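# Clip netting's taped edge to right middle hoop's near leg

## Task

Using either of the two pegs, clamp the taped border of the netting onto the leg nearest the robot of the hoop that sits middle-right from the robot's viewpoint. The peg must sit perpendicular to that leg and the leg must be deep in its jaws. At the spot where the jaws close on the leg, the tape has to span the jaws' full width on both faces.

## Robot and tools

Robot: two arms on one table. left_arm stands on the +y side with base near (-0.050, +0.512, 0) m; right_arm's base is near (0, -0.510, 0) m. right_arm carries a right hand and left_arm its mirror image, a left hand. Each hand has index, middle and ring fingers plus a thumb, with rubber caps on the tips and a rigid mast jutting from the wrist on the palm side that can strike objects.

Frames. Scene frame: origin at table-top height halfway between the arms, +x out across the table, +z up, +y toward left_arm. Arm names do not match image left/right. Hand point axes (right hand): +z along straightened fingers toward the tips, +y out of the palm face, +x across the palm pointing away from the thumb. On the left hand +x points toward the thumb. Printed positions and orientations can be a few cm off.

The 48-number row (always all 48, each in [-1, 1], even if one arm idles): left_arm dx, dy, dz, rx, ry, rz; then 16 left hand places; then left current_limit, speed; then right_arm dx, dy, dz, rx, ry, rz; 16 right hand places; right current_limit, speed. The six arm numbers are an offset, not a pose: they are measured from that arm's Hand target at the start of the action (or move), along the Hand target's own axes. 1.0 equals 0.6 m for dx, dy, dz and 180 degrees for rx, ry, rz, which together form a single rotation vector. All zeros re-requests the current Hand target; repeating an offset moves further. Orientation is clipped each step to within 32 degrees of the measured one.

Hand places: only the first four are used, holding grasp numbers a, b, c, d from -1 to +1; the remaining twelve must be exactly 0 or the row is rejected. All four 0 = open flat hand. a curls index and middle at their outer joints; b bends all three fingers at the knuckles; c swings the thumb across in front of the palm and draws the index toward it; d curls the ring finger. To keep a grip or leave a hand alone, resend its last grasp numbers. current_limit maps -1..+1 to 0..550 mA per motor (start +0.4); speed sets joint goal speed as (speed+1)/2 of 8.5 rad/s (start -0.6). Values persist until changed.

Tools.
execute_actions: actions is a list of actions; each action is up to 15 rows, one per 1/30 s step, a short table repeating its final row to fill 15 (0.5 s per action). Every row counts from the action's starting Hand target. cameras optional; images arrive only when asked or when actions is empty.
move: target is one 48-number row or a list of up to 15 rows, all offsets from the same starting Hand targets. Straight-line path, no obstacle avoidance. speed: m/s, 0.002 to 3.6, default 0.25 (turn rate up to twice that in rad/s), one value or one per target. blend: corner rounding in m. stop_force: 3 to 120 N, ends an arm's path on pushback along its travel; unreliable when the hand rotates; omit it when backing off a contact. zero: with stop_force, whether to re-zero first (default true). blocking=false returns early (not allowed with stop_force). Capped at 10 s.
wait: seconds 0 to 10. stop: brakes a running move. zoom_image: camera name plus region [x0, y0, x1, y1] in pixels, at most 504 by 504, from that camera's latest image. zero_wrist_force: arm is left_arm or right_arm. finished_scene: ends the scene (scene 1); the goal must then hold with no robot help.
Cameras: cam_high, cam_low, cam_front, cam_level, cam_over, cam_left_wrist, cam_right_wrist.

Results. end_effector_position (m), end_effector_quat_wxyz and velocities are in the scene frame. Hand target is the last commanded pose after clipping; the next offsets start there, and the hand often rests slightly short of it. Joint velocities may read within noise. Wrist force/torque are in the hand point's own axes, plus a line with the peak since the last shown. Joint torques include arm weight. Hand lists follow motor order: hand_goal, hand_measured, hand_current_ma, hand_state (moving, goal, blocked, overload). A move adds a move: line such as done, off_target, moving, held or fault, with limits=paced (pose clipped) or limits=held (steps withheld).

Avoid: net force near 150 N or contact torques above joint limits (wrist joints about 22 N m) cause a 10 s arm stop; the arms are stiff, so aiming even slightly beyond a firm contact can trip this. Keep arms and hands apart; the clearance check does not always prevent contact, and a hand gripping the other hand's fingers counts as pressing. Motors at 495 mA or more for 5 s shut down. Stretched or straining arms overheat (MOTOR HOT, then a long brake). Do not route paths near an arm's own base. Never drop, slam or knock things, hit fixed objects hard, or let anything leave the table. Release parts only when they are still.

Each tool is called after "Emit:" in YAML: its name, and indented under it one key for each argument.

## Session

Emit:
execute_actions:
  actions: []

Scene clock: 0.00 s.
left_arm: end_effector_position=(+0.0143, +0.2396, +0.1859) hand_goal=(+0.000, +0.754, +0.576, +0.696, +0.000, +0.754, +0.576, +0.696, +0.000, +0.754, +0.576, +0.696, +0.714, +0.678, +0.226, +0.168) hand_measured=(+0.000, +0.754, +0.576, +0.696, +0.000, +0.754, +0.576, +0.696, +0.000, +0.754, +0.576, +0.696, +0.714, +0.678, +0.226, +0.168) hand_current_ma=(+0, +0, +0, +0, +0, +0, +0, +0, +0, +0, +0, +0, +0, +0, +0, +0) hand_state=(goal, goal, goal, goal, goal, goal, goal, goal, goal, goal, goal, goal, goal, goal, goal, goal) hand_current_limit=0.40 hand_speed=-0.60 end_effector_quat_wxyz=(-0.367, -0.284, +0.866, -0.185) | right_arm: end_effector_position=(+0.5908, -0.1128, +0.3135) hand_goal=(+0.000, +0.754, +0.576, +0.696, +0.000, +0.754, +0.576, +0.696, +0.000, +0.754, +0.576, +0.696, +0.714, +0.678, +0.226, +0.168) hand_measured=(+0.000, +0.754, +0.576, +0.696, +0.000, +0.754, +0.576, +0.696, +0.000, +0.754, +0.576, +0.696, +0.714, +0.678, +0.226, +0.168) hand_current_ma=(+0, +0, +0, +0, +0, +0, +0, +0, +0, +0, +0, +0, +0, +0, +0, +0) hand_state=(goal, goal, goal, goal, goal, goal, goal, goal, goal, goal, goal, goal, goal, goal, goal, goal) hand_current_limit=0.40 hand_speed=-0.60 end_effector_quat_wxyz=(-0.027, +0.651, +0.756, +0.062)
Joint positions: left_arm=[2.861 -1.254 -2.385 -1.584 0.861 -2.282] | right_arm=[0.436 -1.289 1.394 -1.768 -1.471 0.292]
Joint velocities: within noise
Joint torques (N m): no reading
Wrist force (N): no reading
Wrist torque (N m): no reading
Wrist force, peak (N): no reading
Hand target: left_arm +0.0143, +0.2396, +0.1859; -0.367, -0.284, +0.866, -0.185 | right_arm +0.5908, -0.1128, +0.3135; -0.027, +0.651, +0.756, +0.062

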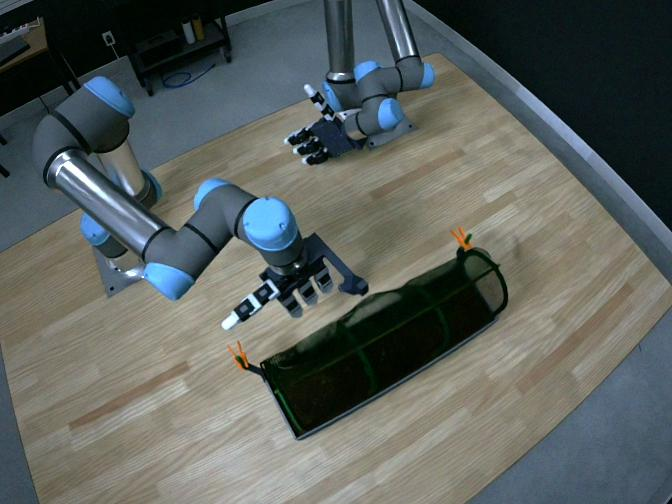

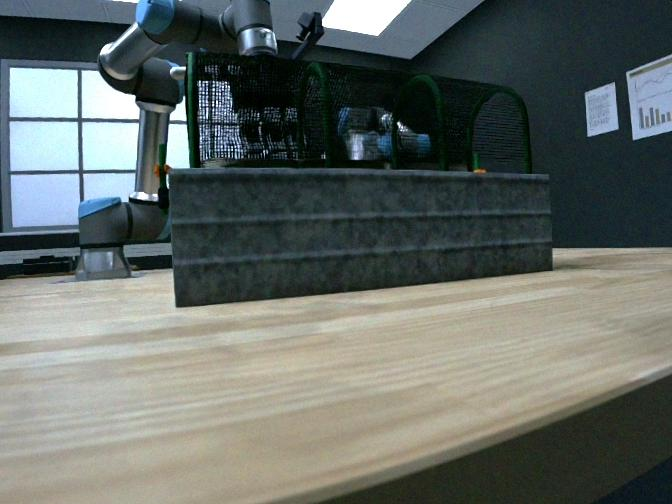

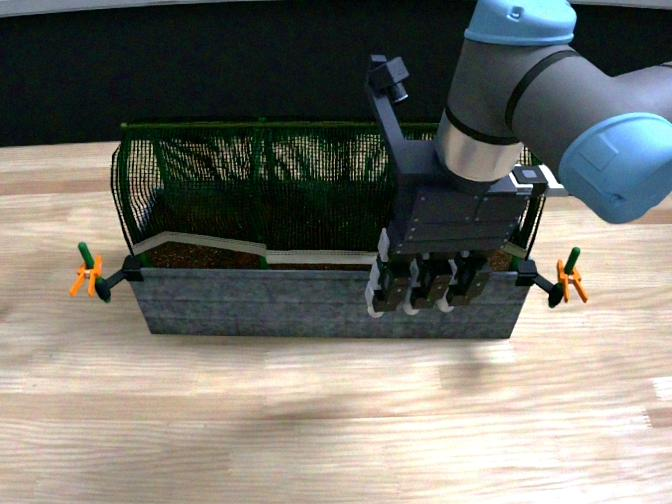

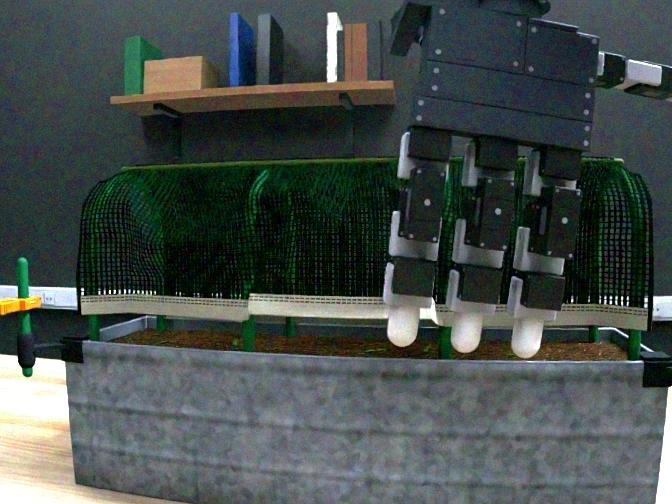

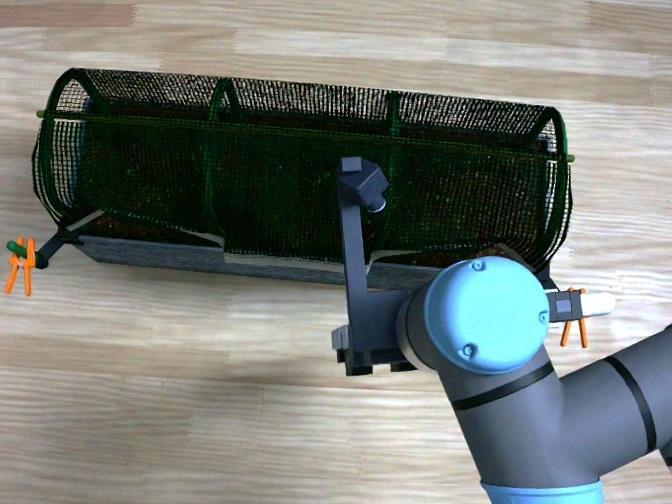

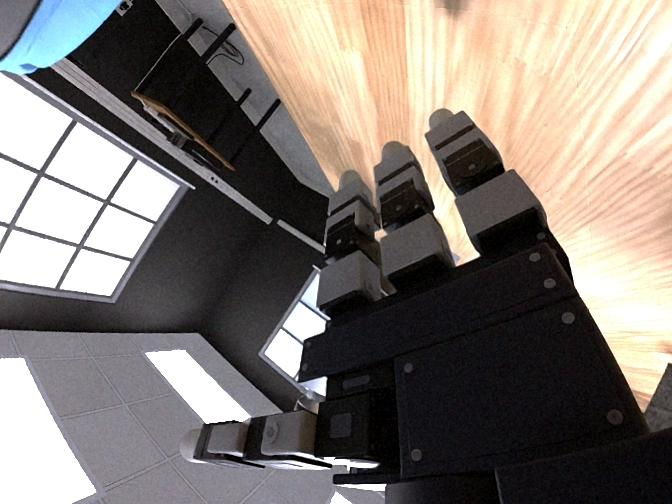

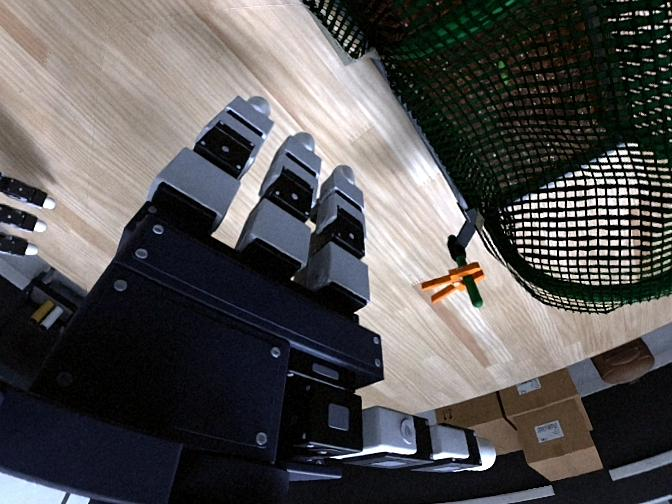

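Emit:
zoom_image:
  camera: "cam_level"
  region: [0, 240, 170, 400]

Emit:
zoom_image:
  camera: "cam_right_wrist"
  region: [400, 180, 540, 330]

Emit:
zoom_image:
  camera: "cam_front"
  region: [480, 200, 620, 320]

Emit:
zoom_image:
  camera: "cam_front"
  region: [60, 220, 200, 320]

Emit:
zoom_image:
  camera: "cam_level"
  region: [60, 150, 400, 400]

Emit:
zoom_image:
  camera: "cam_level"
  region: [370, 150, 672, 400]

Emit:
zoom_image:
  camera: "cam_over"
  region: [0, 50, 300, 300]

Emit:
zoom_image:
  camera: "cam_over"
  region: [300, 80, 620, 360]

Scaled by 2.965 from the camera's 672x504 image, which has a finer 960x720 frame.

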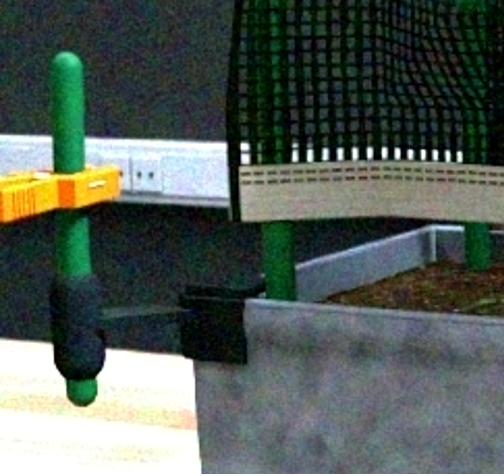

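Scaled by 3.360 from the camera's 672x504 image, which has a finer 960x720 frame.

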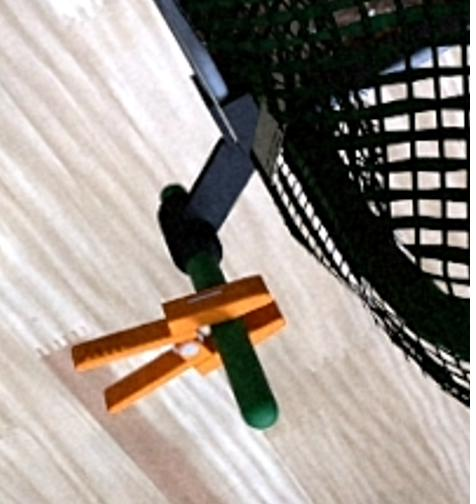

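Scaled by 3.600 from the camera's 672x504 image, which has a finer 960x720 frame.

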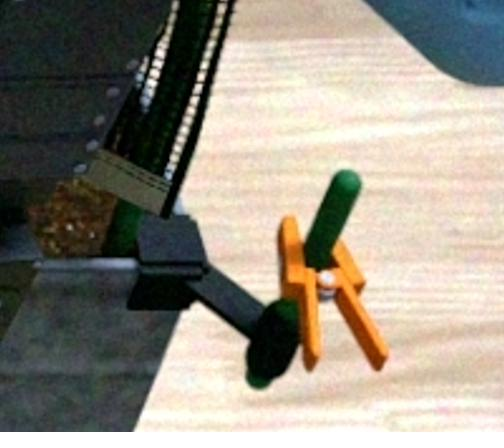

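Scaled by 3.600 from the camera's 672x504 image, which has a finer 960x720 frame.

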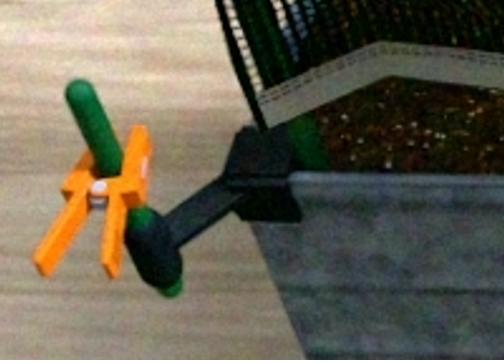

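Scaled by 1.482 from the camera's 672x504 image, which has a finer 960x720 frame.

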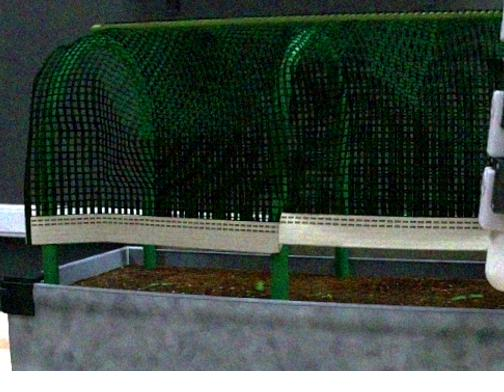

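Scaled by 1.669 from the camera's 672x504 image, which has a finer 960x720 frame.

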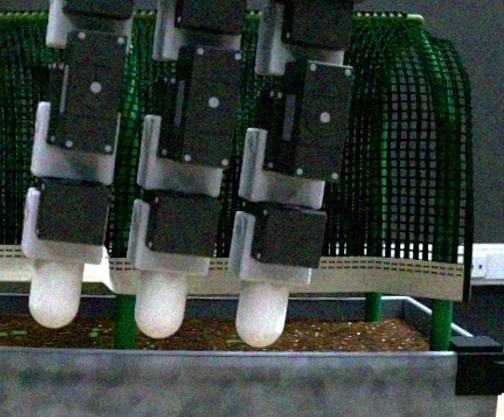

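Scaled by 1.680 from the camera's 672x504 image, which has a finer 960x720 frame.

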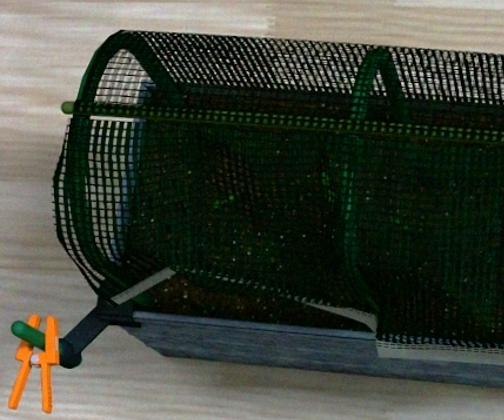

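Scaled by 1.575 from the camera's 672x504 image, which has a finer 960x720 frame.

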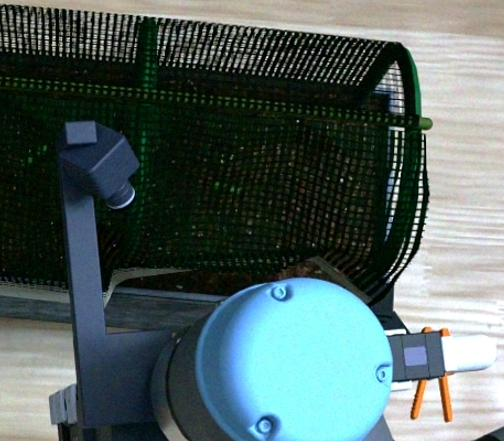

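Emit:
move:
  target: [0,0,0,0,0,0,0,0,0,0,0,0,0,0,0,0,0,0,0,0,0,0,0.4,-0.6,-0.0292,-0.19,-0.0433,-0.1243,0.4444,0.1365,0,0,0,0,0,0,0,0,0,0,0,0,0,0,0,0,0.4,-0.6]
  cameras: ["all"]

Scene clock: 402.67 s.
left_arm: end_effector_position=(+0.0143, +0.2396, +0.1859) hand_goal=(+0.000, +0.750, +0.580, +0.700, +0.000, +0.750, +0.580, +0.700, +0.000, +0.750, +0.580, +0.700, +0.710, +0.680, +0.230, +0.170) hand_measured=(+0.000, +0.750, +0.578, +0.698, +0.000, +0.750, +0.576, +0.698, +0.000, +0.750, +0.578, +0.698, +0.712, +0.678, +0.226, +0.168) hand_current_ma=(-1, +4, -14, -12, -1, +4, -16, -14, -1, +4, -14, -12, +12, -13, -30, -15) hand_state=(goal, goal, goal, goal, goal, goal, goal, goal, goal, goal, goal, goal, goal, goal, goal, goal) hand_current_limit=0.40 hand_speed=-0.60 end_effector_quat_wxyz=(-0.367, -0.284, +0.866, -0.185) | right_arm: end_effector_position=(+0.4798, -0.1497, +0.3304) hand_goal=(+0.000, +0.750, +0.580, +0.700, +0.000, +0.750, +0.580, +0.700, +0.000, +0.750, +0.580, +0.700, +0.710, +0.680, +0.230, +0.170) hand_measured=(+0.002, +0.750, +0.578, +0.698, +0.002, +0.750, +0.578, +0.698, +0.002, +0.750, +0.578, +0.698, +0.712, +0.678, +0.228, +0.168) hand_current_ma=(+1, +1, -2, -3, +2, +1, -3, -3, +1, +1, -3, -3, +3, -3, -3, -4) hand_state=(goal, goal, goal, goal, goal, goal, goal, goal, goal, goal, goal, goal, goal, goal, goal, goal) hand_current_limit=0.40 hand_speed=-0.60 end_effector_quat_wxyz=(-0.395, +0.586, +0.395, +0.587) end_effector_velocity=(-0.001, +0.000, +0.001) end_effector_angular_velocity=(+0.002, -0.003, +0.000)
Joint positions: left_arm=[2.861 -1.254 -2.385 -1.584 0.861 -2.282] | right_arm=[0.14 -1.309 2.262 -4.095 -0.525 1.571]
Joint velocities: left_arm=[within noise] | right_arm=[0 0 0.001 -0.006 0 0.003]
Joint torques (N m): left_arm=[0.15 7.04 20.04 1.09 -0.89 0.39] | right_arm=[4.66 -31.03 -2.67 -2.85 0.48 1.07]
Wrist force (N): left_arm=[0.1 0.0 -0.1] | right_arm=[1.0 -0.3 0.4]
Wrist torque (N m): left_arm=[0.01 -0.02 0.02] | right_arm=[-0.39 0.10 0.35]
Wrist force, peak (N): left_arm=[0.0 -0.2 -0.7] | right_arm=[2.2 0.0 -0.5]
Hand target: left_arm +0.0143, +0.2396, +0.1859; -0.367, -0.284, +0.866, -0.185 | right_arm +0.4798, -0.1497, +0.3304; -0.395, +0.586, +0.395, +0.587
Off the commanded pose: left_arm 0.000 m, 0 deg | right_arm 0.000 m, 0 deg.
move: done

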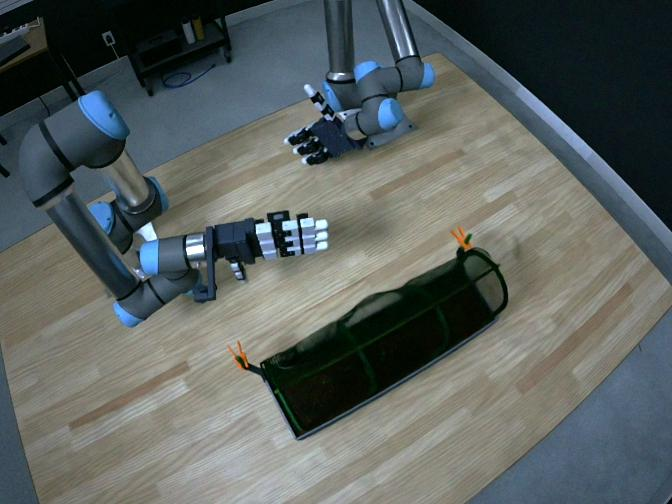

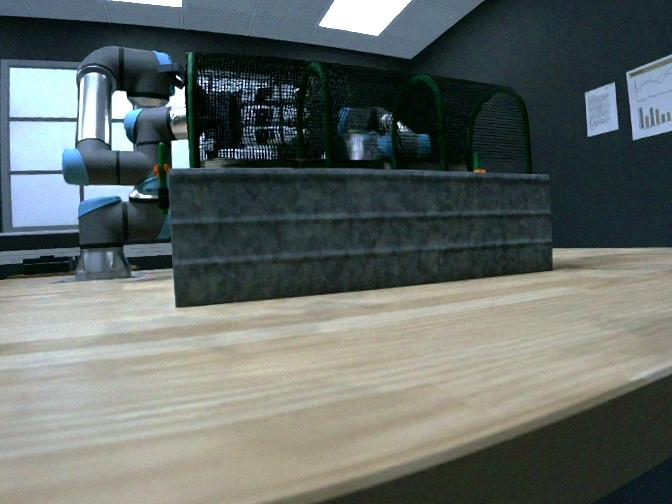

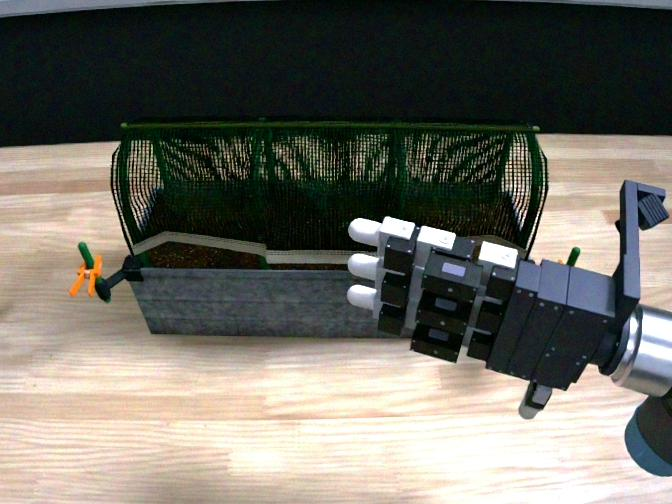

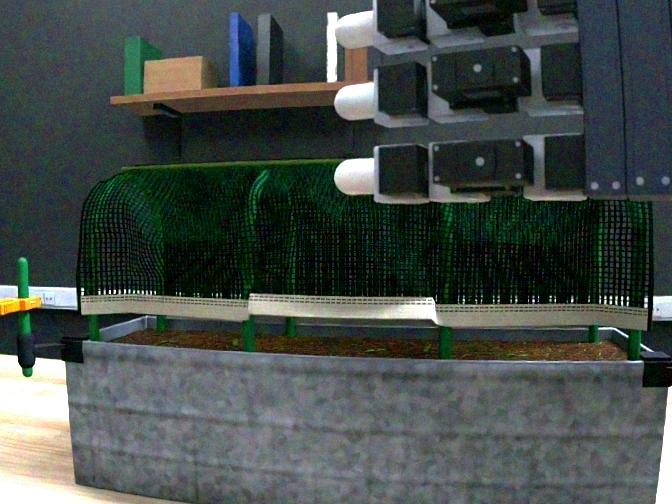

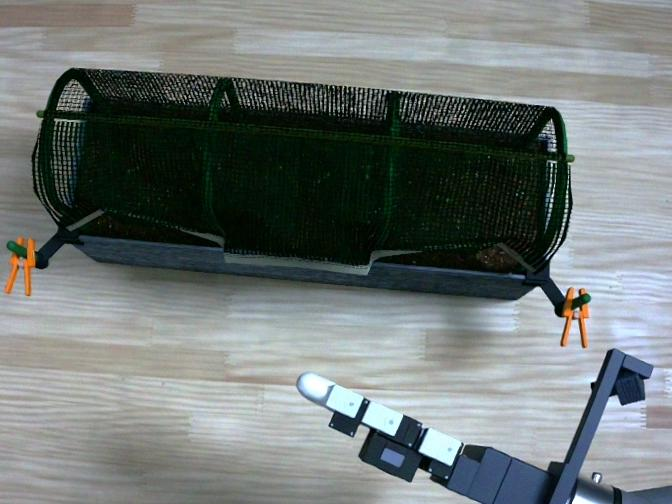

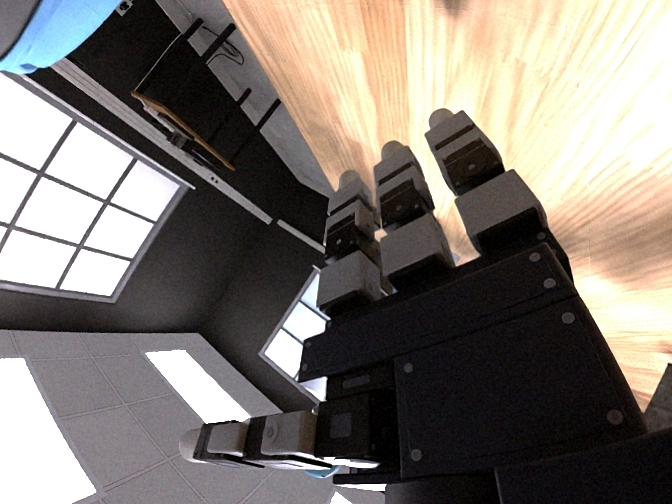

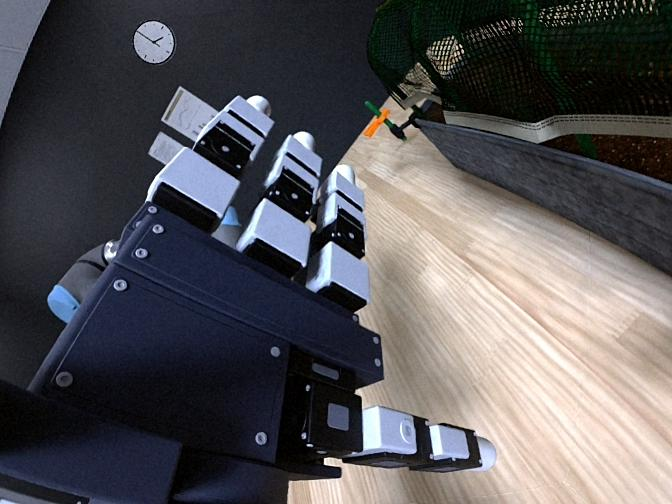

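Emit:
zoom_image:
  camera: "cam_over"
  region: [520, 250, 640, 360]

Emit:
zoom_image:
  camera: "cam_level"
  region: [380, 230, 560, 400]

Emit:
zoom_image:
  camera: "cam_high"
  region: [200, 310, 340, 440]

Emit:
zoom_image:
  camera: "cam_over"
  region: [320, 200, 560, 320]

Emit:
zoom_image:
  camera: "cam_right_wrist"
  region: [340, 70, 480, 170]

Scaled by 4.200 from the camera's 672x504 image, which has a finer 960x720 frame.

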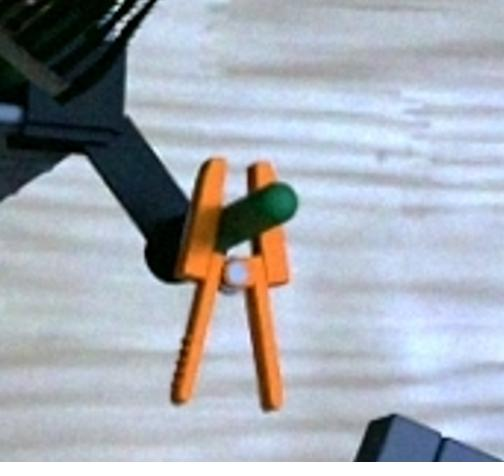

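Scaled by 2.800 from the camera's 672x504 image, which has a finer 960x720 frame.

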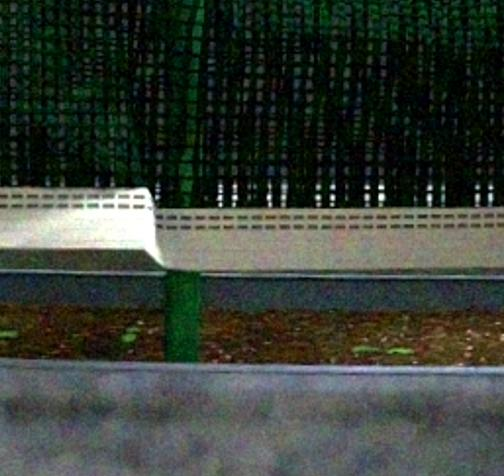

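Scaled by 3.600 from the camera's 672x504 image, which has a finer 960x720 frame.

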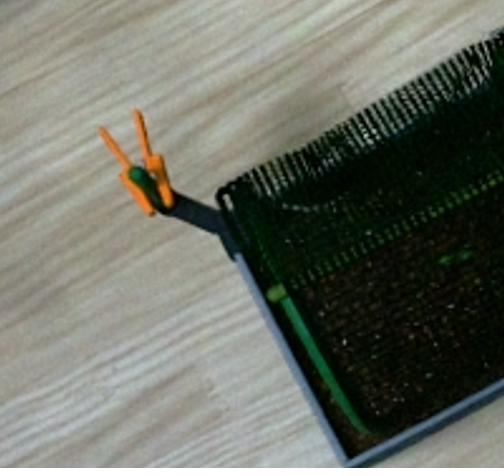

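Scaled by 2.100 from the camera's 672x504 image, which has a finer 960x720 frame.

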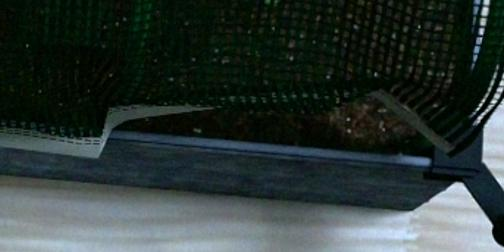

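Scaled by 3.600 from the camera's 672x504 image, which has a finer 960x720 frame.

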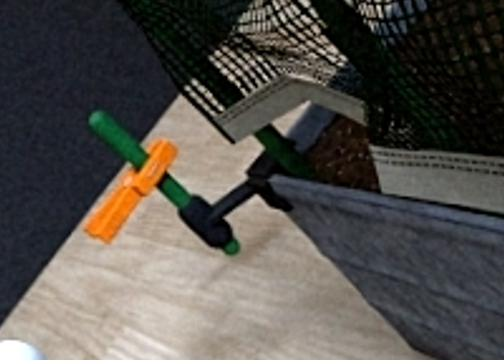

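Emit:
move:
  target: [0,0,0,0,0,0,0,0,0,0,0,0,0,0,0,0,0,0,0,0,0,0,0.4,-0.6,0,0.0408,-0.1453,-0.0444,0,0,0,0.5,0.72,0,0,0,0,0,0,0,0,0,0,0,0,0,0.4,-0.6]
  cameras: ["all"]

Scene clock: 481.90 s.
left_arm: end_effector_position=(+0.0143, +0.2396, +0.1859) hand_goal=(+0.000, +0.750, +0.580, +0.700, +0.000, +0.750, +0.580, +0.700, +0.000, +0.750, +0.580, +0.700, +0.710, +0.680, +0.230, +0.170) hand_measured=(+0.000, +0.750, +0.578, +0.698, +0.000, +0.750, +0.576, +0.698, +0.000, +0.750, +0.578, +0.698, +0.712, +0.678, +0.226, +0.168) hand_current_ma=(-1, +4, -14, -12, -1, +4, -16, -14, -1, +4, -14, -12, +12, -13, -30, -15) hand_state=(goal, goal, goal, goal, goal, goal, goal, goal, goal, goal, goal, goal, goal, goal, goal, goal) hand_current_limit=0.40 hand_speed=-0.60 end_effector_quat_wxyz=(-0.367, -0.284, +0.866, -0.185) | right_arm: end_effector_position=(+0.4697, -0.2397, +0.3304) hand_goal=(+0.000, -0.176, +0.334, +0.800, +0.000, -0.124, +0.480, +0.916, +0.000, +0.180, +0.580, +0.800, -0.514, +0.680, +0.050, +0.162) hand_measured=(+0.002, -0.174, +0.336, +0.798, +0.002, -0.122, +0.482, +0.912, +0.002, +0.182, +0.578, +0.798, -0.492, +0.678, +0.052, +0.164) hand_current_ma=(+2, +3, +2, -3, +2, +3, +3, -4, +2, +1, -2, -3, +51, -1, +3, +3) hand_state=(goal, goal, goal, goal, goal, goal, goal, goal, goal, goal, goal, goal, blocked, goal, goal, goal) hand_current_limit=0.40 hand_speed=-0.60 end_effector_quat_wxyz=(-0.353, +0.612, +0.353, +0.613)
Joint positions: left_arm=[2.861 -1.254 -2.385 -1.584 0.861 -2.282] | right_arm=[-0.07 -1.428 2.427 -4.142 -0.454 1.571]
Joint torques (N m): left_arm=[-1.06 7.1 18.97 1.33 -0.94 0.6] | right_arm=[-8.03 -13.83 -4.47 0.1 1.13 -1.75]
Wrist force (N): left_arm=[-0.1 0.1 -0.2] | right_arm=[1.1 -0.3 0.7]
Wrist torque (N m): left_arm=[0.03 0.01 -0.01] | right_arm=[-0.37 0.13 0.56]
Wrist force, peak (N): left_arm=[-0.4 0.5 -0.1] | right_arm=[1.7 -1.8 1.9]
Hand target: left_arm +0.0143, +0.2396, +0.1859; -0.367, -0.284, +0.866, -0.185 | right_arm +0.4697, -0.2397, +0.3304; -0.353, +0.612, +0.353, +0.613
Off the commanded pose: left_arm 0.000 m, 0 deg | right_arm 0.000 m, 0 deg.
move: done

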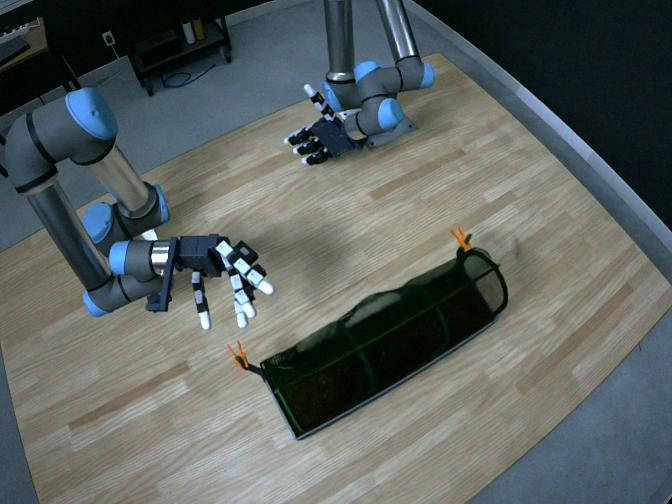

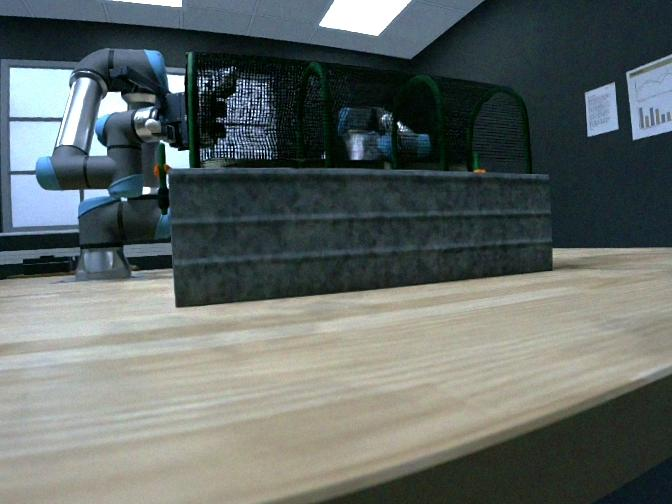

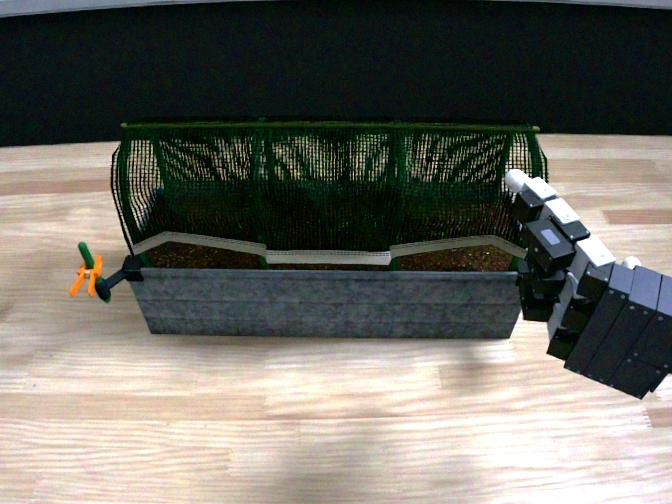

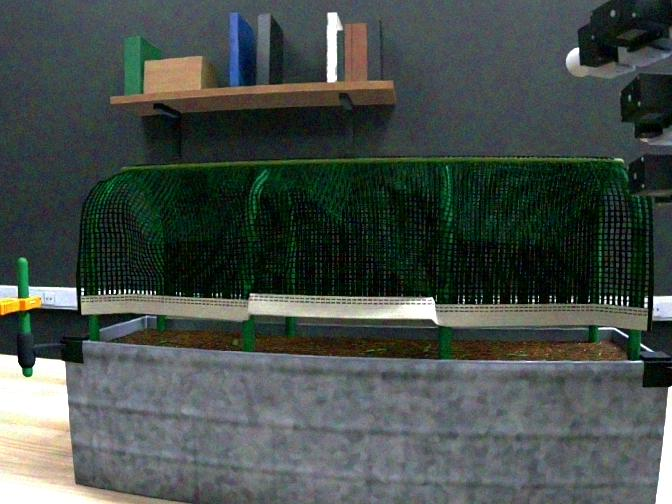

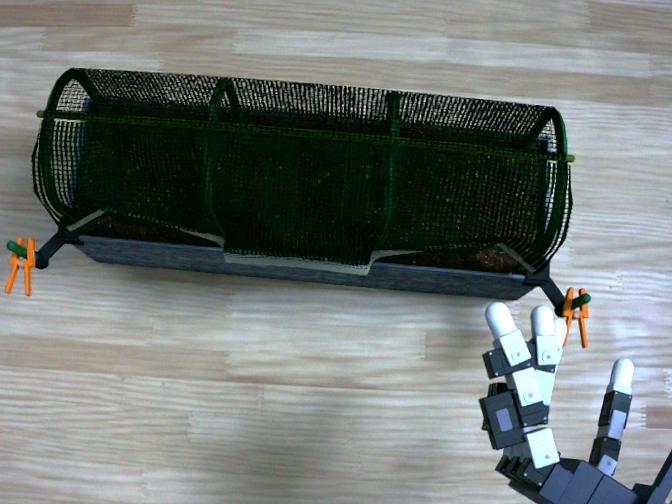

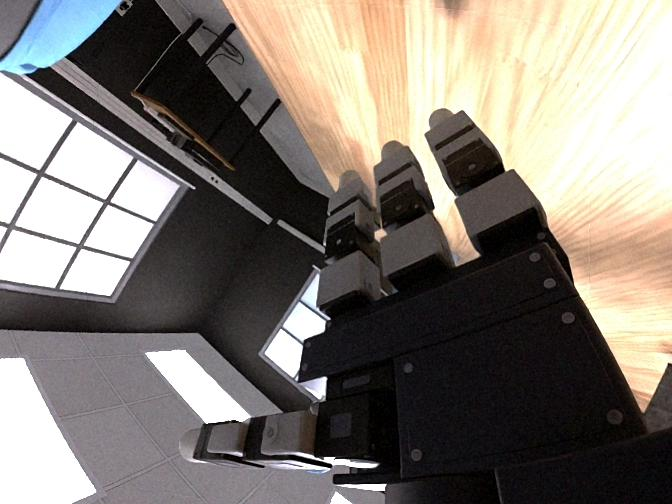

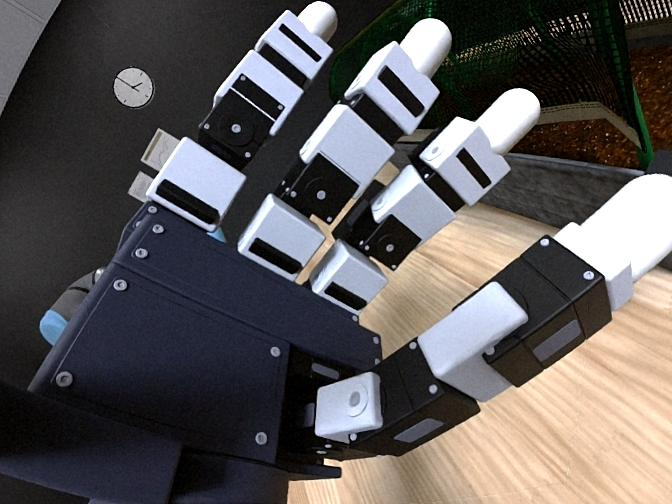

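Emit:
move:
  target: [0,0,0,0,0,0,0,0,0,0,0,0,0,0,0,0,0,0,0,0,0,0,0.4,-0.6,-0.1,0.0558,0.0033,0,0,0,0,0.5,0.72,0,0,0,0,0,0,0,0,0,0,0,0,0,0.4,-0.6]
  cameras: ["cam_front","cam_over","cam_high","cam_right_wrist","cam_low"]

Emit:
zoom_image:
  camera: "cam_over"
  region: [480, 230, 672, 400]

Emit:
zoom_image:
  camera: "cam_front"
  region: [480, 180, 672, 350]

Emit:
zoom_image:
  camera: "cam_right_wrist"
  region: [400, 0, 672, 200]

Emit:
zoom_image:
  camera: "cam_high"
  region: [180, 260, 330, 400]

Emit:
zoom_image:
  camera: "cam_low"
  region: [100, 50, 260, 220]

Scene clock: 545.60 s.
left_arm: end_effector_position=(+0.0143, +0.2396, +0.1859) hand_goal=(+0.000, +0.750, +0.580, +0.700, +0.000, +0.750, +0.580, +0.700, +0.000, +0.750, +0.580, +0.700, +0.710, +0.680, +0.230, +0.170) hand_measured=(+0.000, +0.750, +0.578, +0.698, +0.000, +0.750, +0.576, +0.698, +0.000, +0.750, +0.578, +0.698, +0.712, +0.678, +0.226, +0.168) hand_current_ma=(-1, +4, -14, -12, -1, +4, -16, -14, -1, +4, -14, -12, +12, -13, -30, -15) hand_state=(goal, goal, goal, goal, goal, goal, goal, goal, goal, goal, goal, goal, goal, goal, goal, goal) hand_current_limit=0.40 hand_speed=-0.60 end_effector_quat_wxyz=(-0.367, -0.284, +0.866, -0.185) | right_arm: end_effector_position=(+0.4998, -0.2548, +0.2705) hand_goal=(+0.000, -0.176, +0.334, +0.800, +0.000, -0.124, +0.480, +0.916, +0.000, +0.180, +0.580, +0.800, -0.514, +0.680, +0.050, +0.162) hand_measured=(+0.002, -0.174, +0.336, +0.798, +0.002, -0.122, +0.482, +0.912, +0.002, +0.180, +0.578, +0.798, -0.494, +0.680, +0.052, +0.164) hand_current_ma=(+2, +2, +2, -3, +2, +2, +3, -4, +2, +1, -2, -3, +46, -1, +3, +3) hand_state=(goal, goal, goal, goal, goal, goal, goal, goal, goal, goal, goal, goal, blocked, goal, goal, goal) hand_current_limit=0.40 hand_speed=-0.60 end_effector_quat_wxyz=(-0.353, +0.612, +0.353, +0.613)
Joint positions: left_arm=[2.861 -1.254 -2.385 -1.584 0.861 -2.282] | right_arm=[-0.113 -1.198 2.394 -4.338 -0.411 1.571]
Joint torques (N m): left_arm=[-0.63 7.31 19.47 1.4 -1.16 0.61] | right_arm=[11.07 -13.64 2.24 -1.46 -0.35 -1.79]
Wrist force (N): left_arm=[0.0 -0.1 -0.1] | right_arm=[1.0 -0.4 0.4]
Wrist torque (N m): left_arm=[-0.02 -0.01 0.01] | right_arm=[-0.37 0.15 0.66]
Wrist force, peak (N): left_arm=[0.0 -0.1 -0.5] | right_arm=[2.0 -2.0 0.9]
Hand target: left_arm +0.0143, +0.2396, +0.1859; -0.367, -0.284, +0.866, -0.185 | right_arm +0.4997, -0.2548, +0.2704; -0.353, +0.612, +0.353, +0.613
Off the commanded pose: left_arm 0.000 m, 0 deg | right_arm 0.000 m, 0 deg.
move: done
Images, in order (width x height): cam_high 672x504, cam_low 672x504, cam_front 672x504, cam_over 672x504, cam_right_wrist 672x504.

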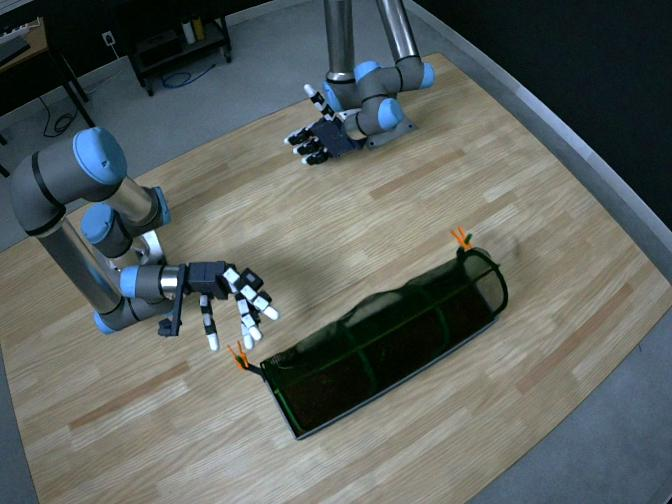

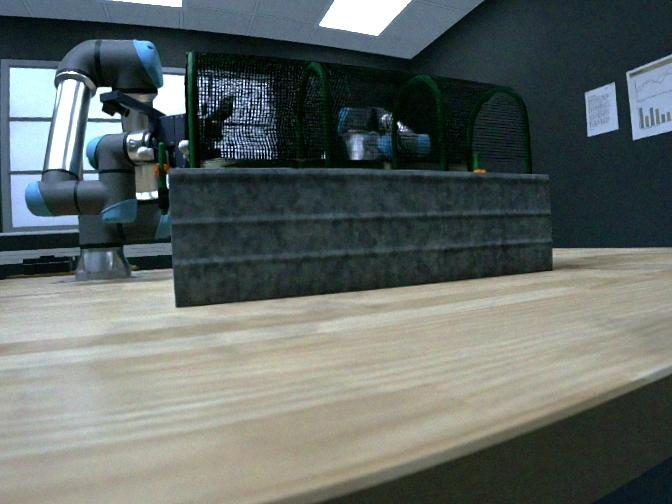

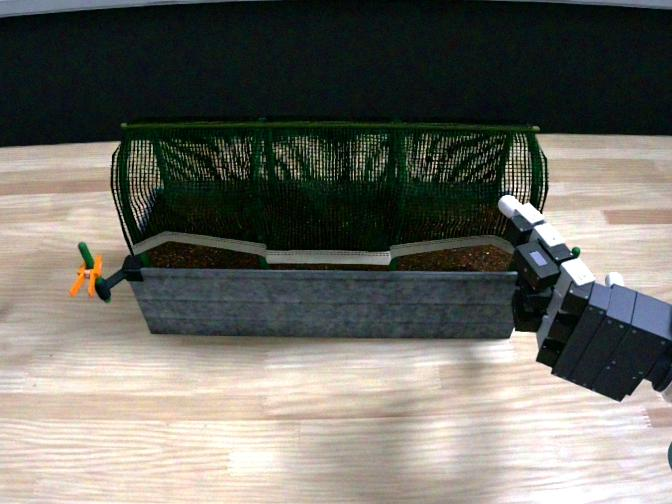

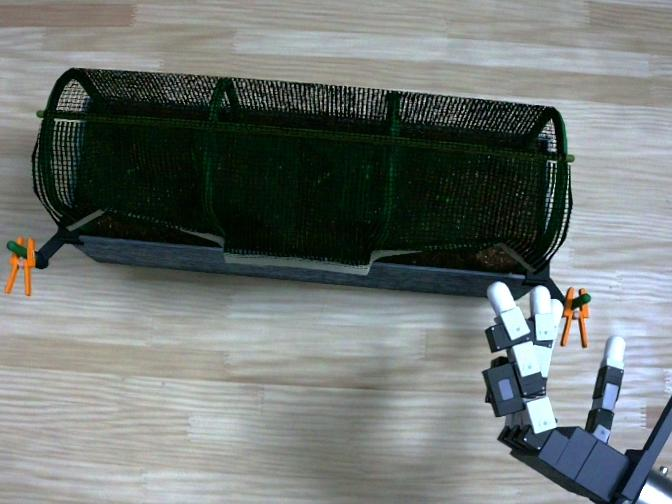

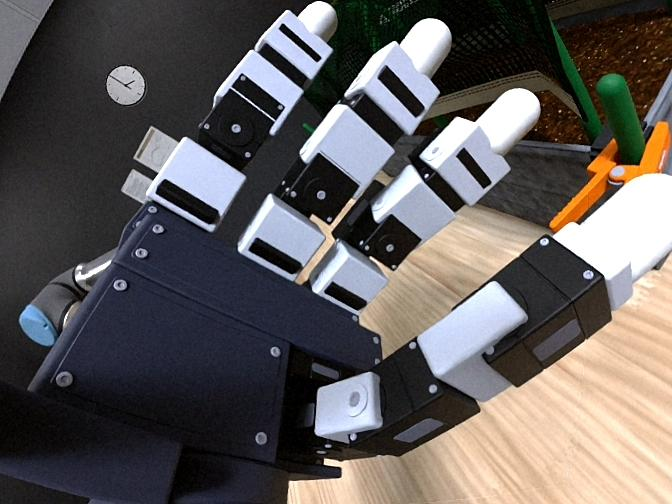

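Scaled by 2.625 from the camera's 672x504 image, which has a finer 960x720 frame.

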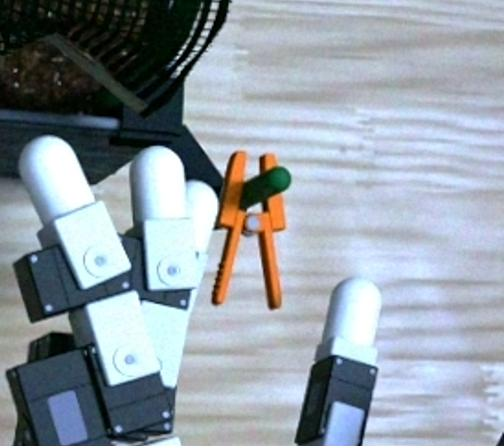

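Scaled by 2.625 from the camera's 672x504 image, which has a finer 960x720 frame.

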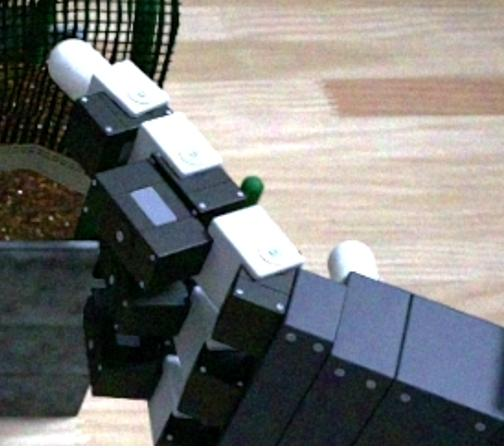

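Scaled by 1.853 from the camera's 672x504 image, which has a finer 960x720 frame.

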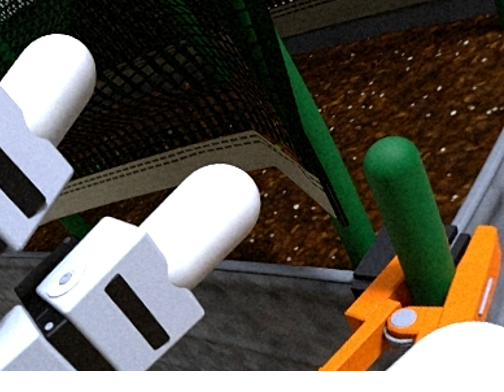

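Scaled by 3.360 from the camera's 672x504 image, which has a finer 960x720 frame.

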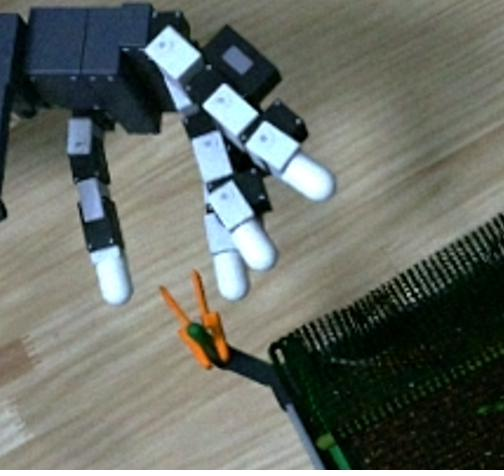

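Scaled by 2.965 from the camera's 672x504 image, which has a finer 960x720 frame.

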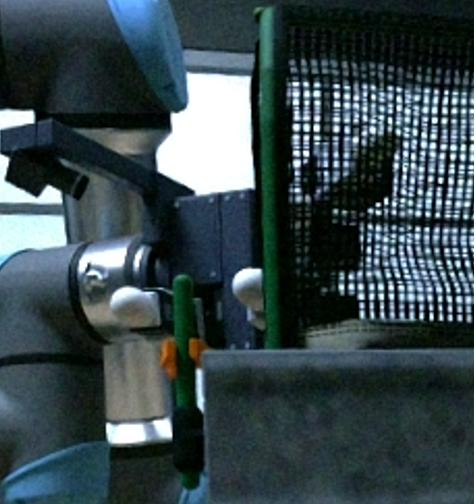

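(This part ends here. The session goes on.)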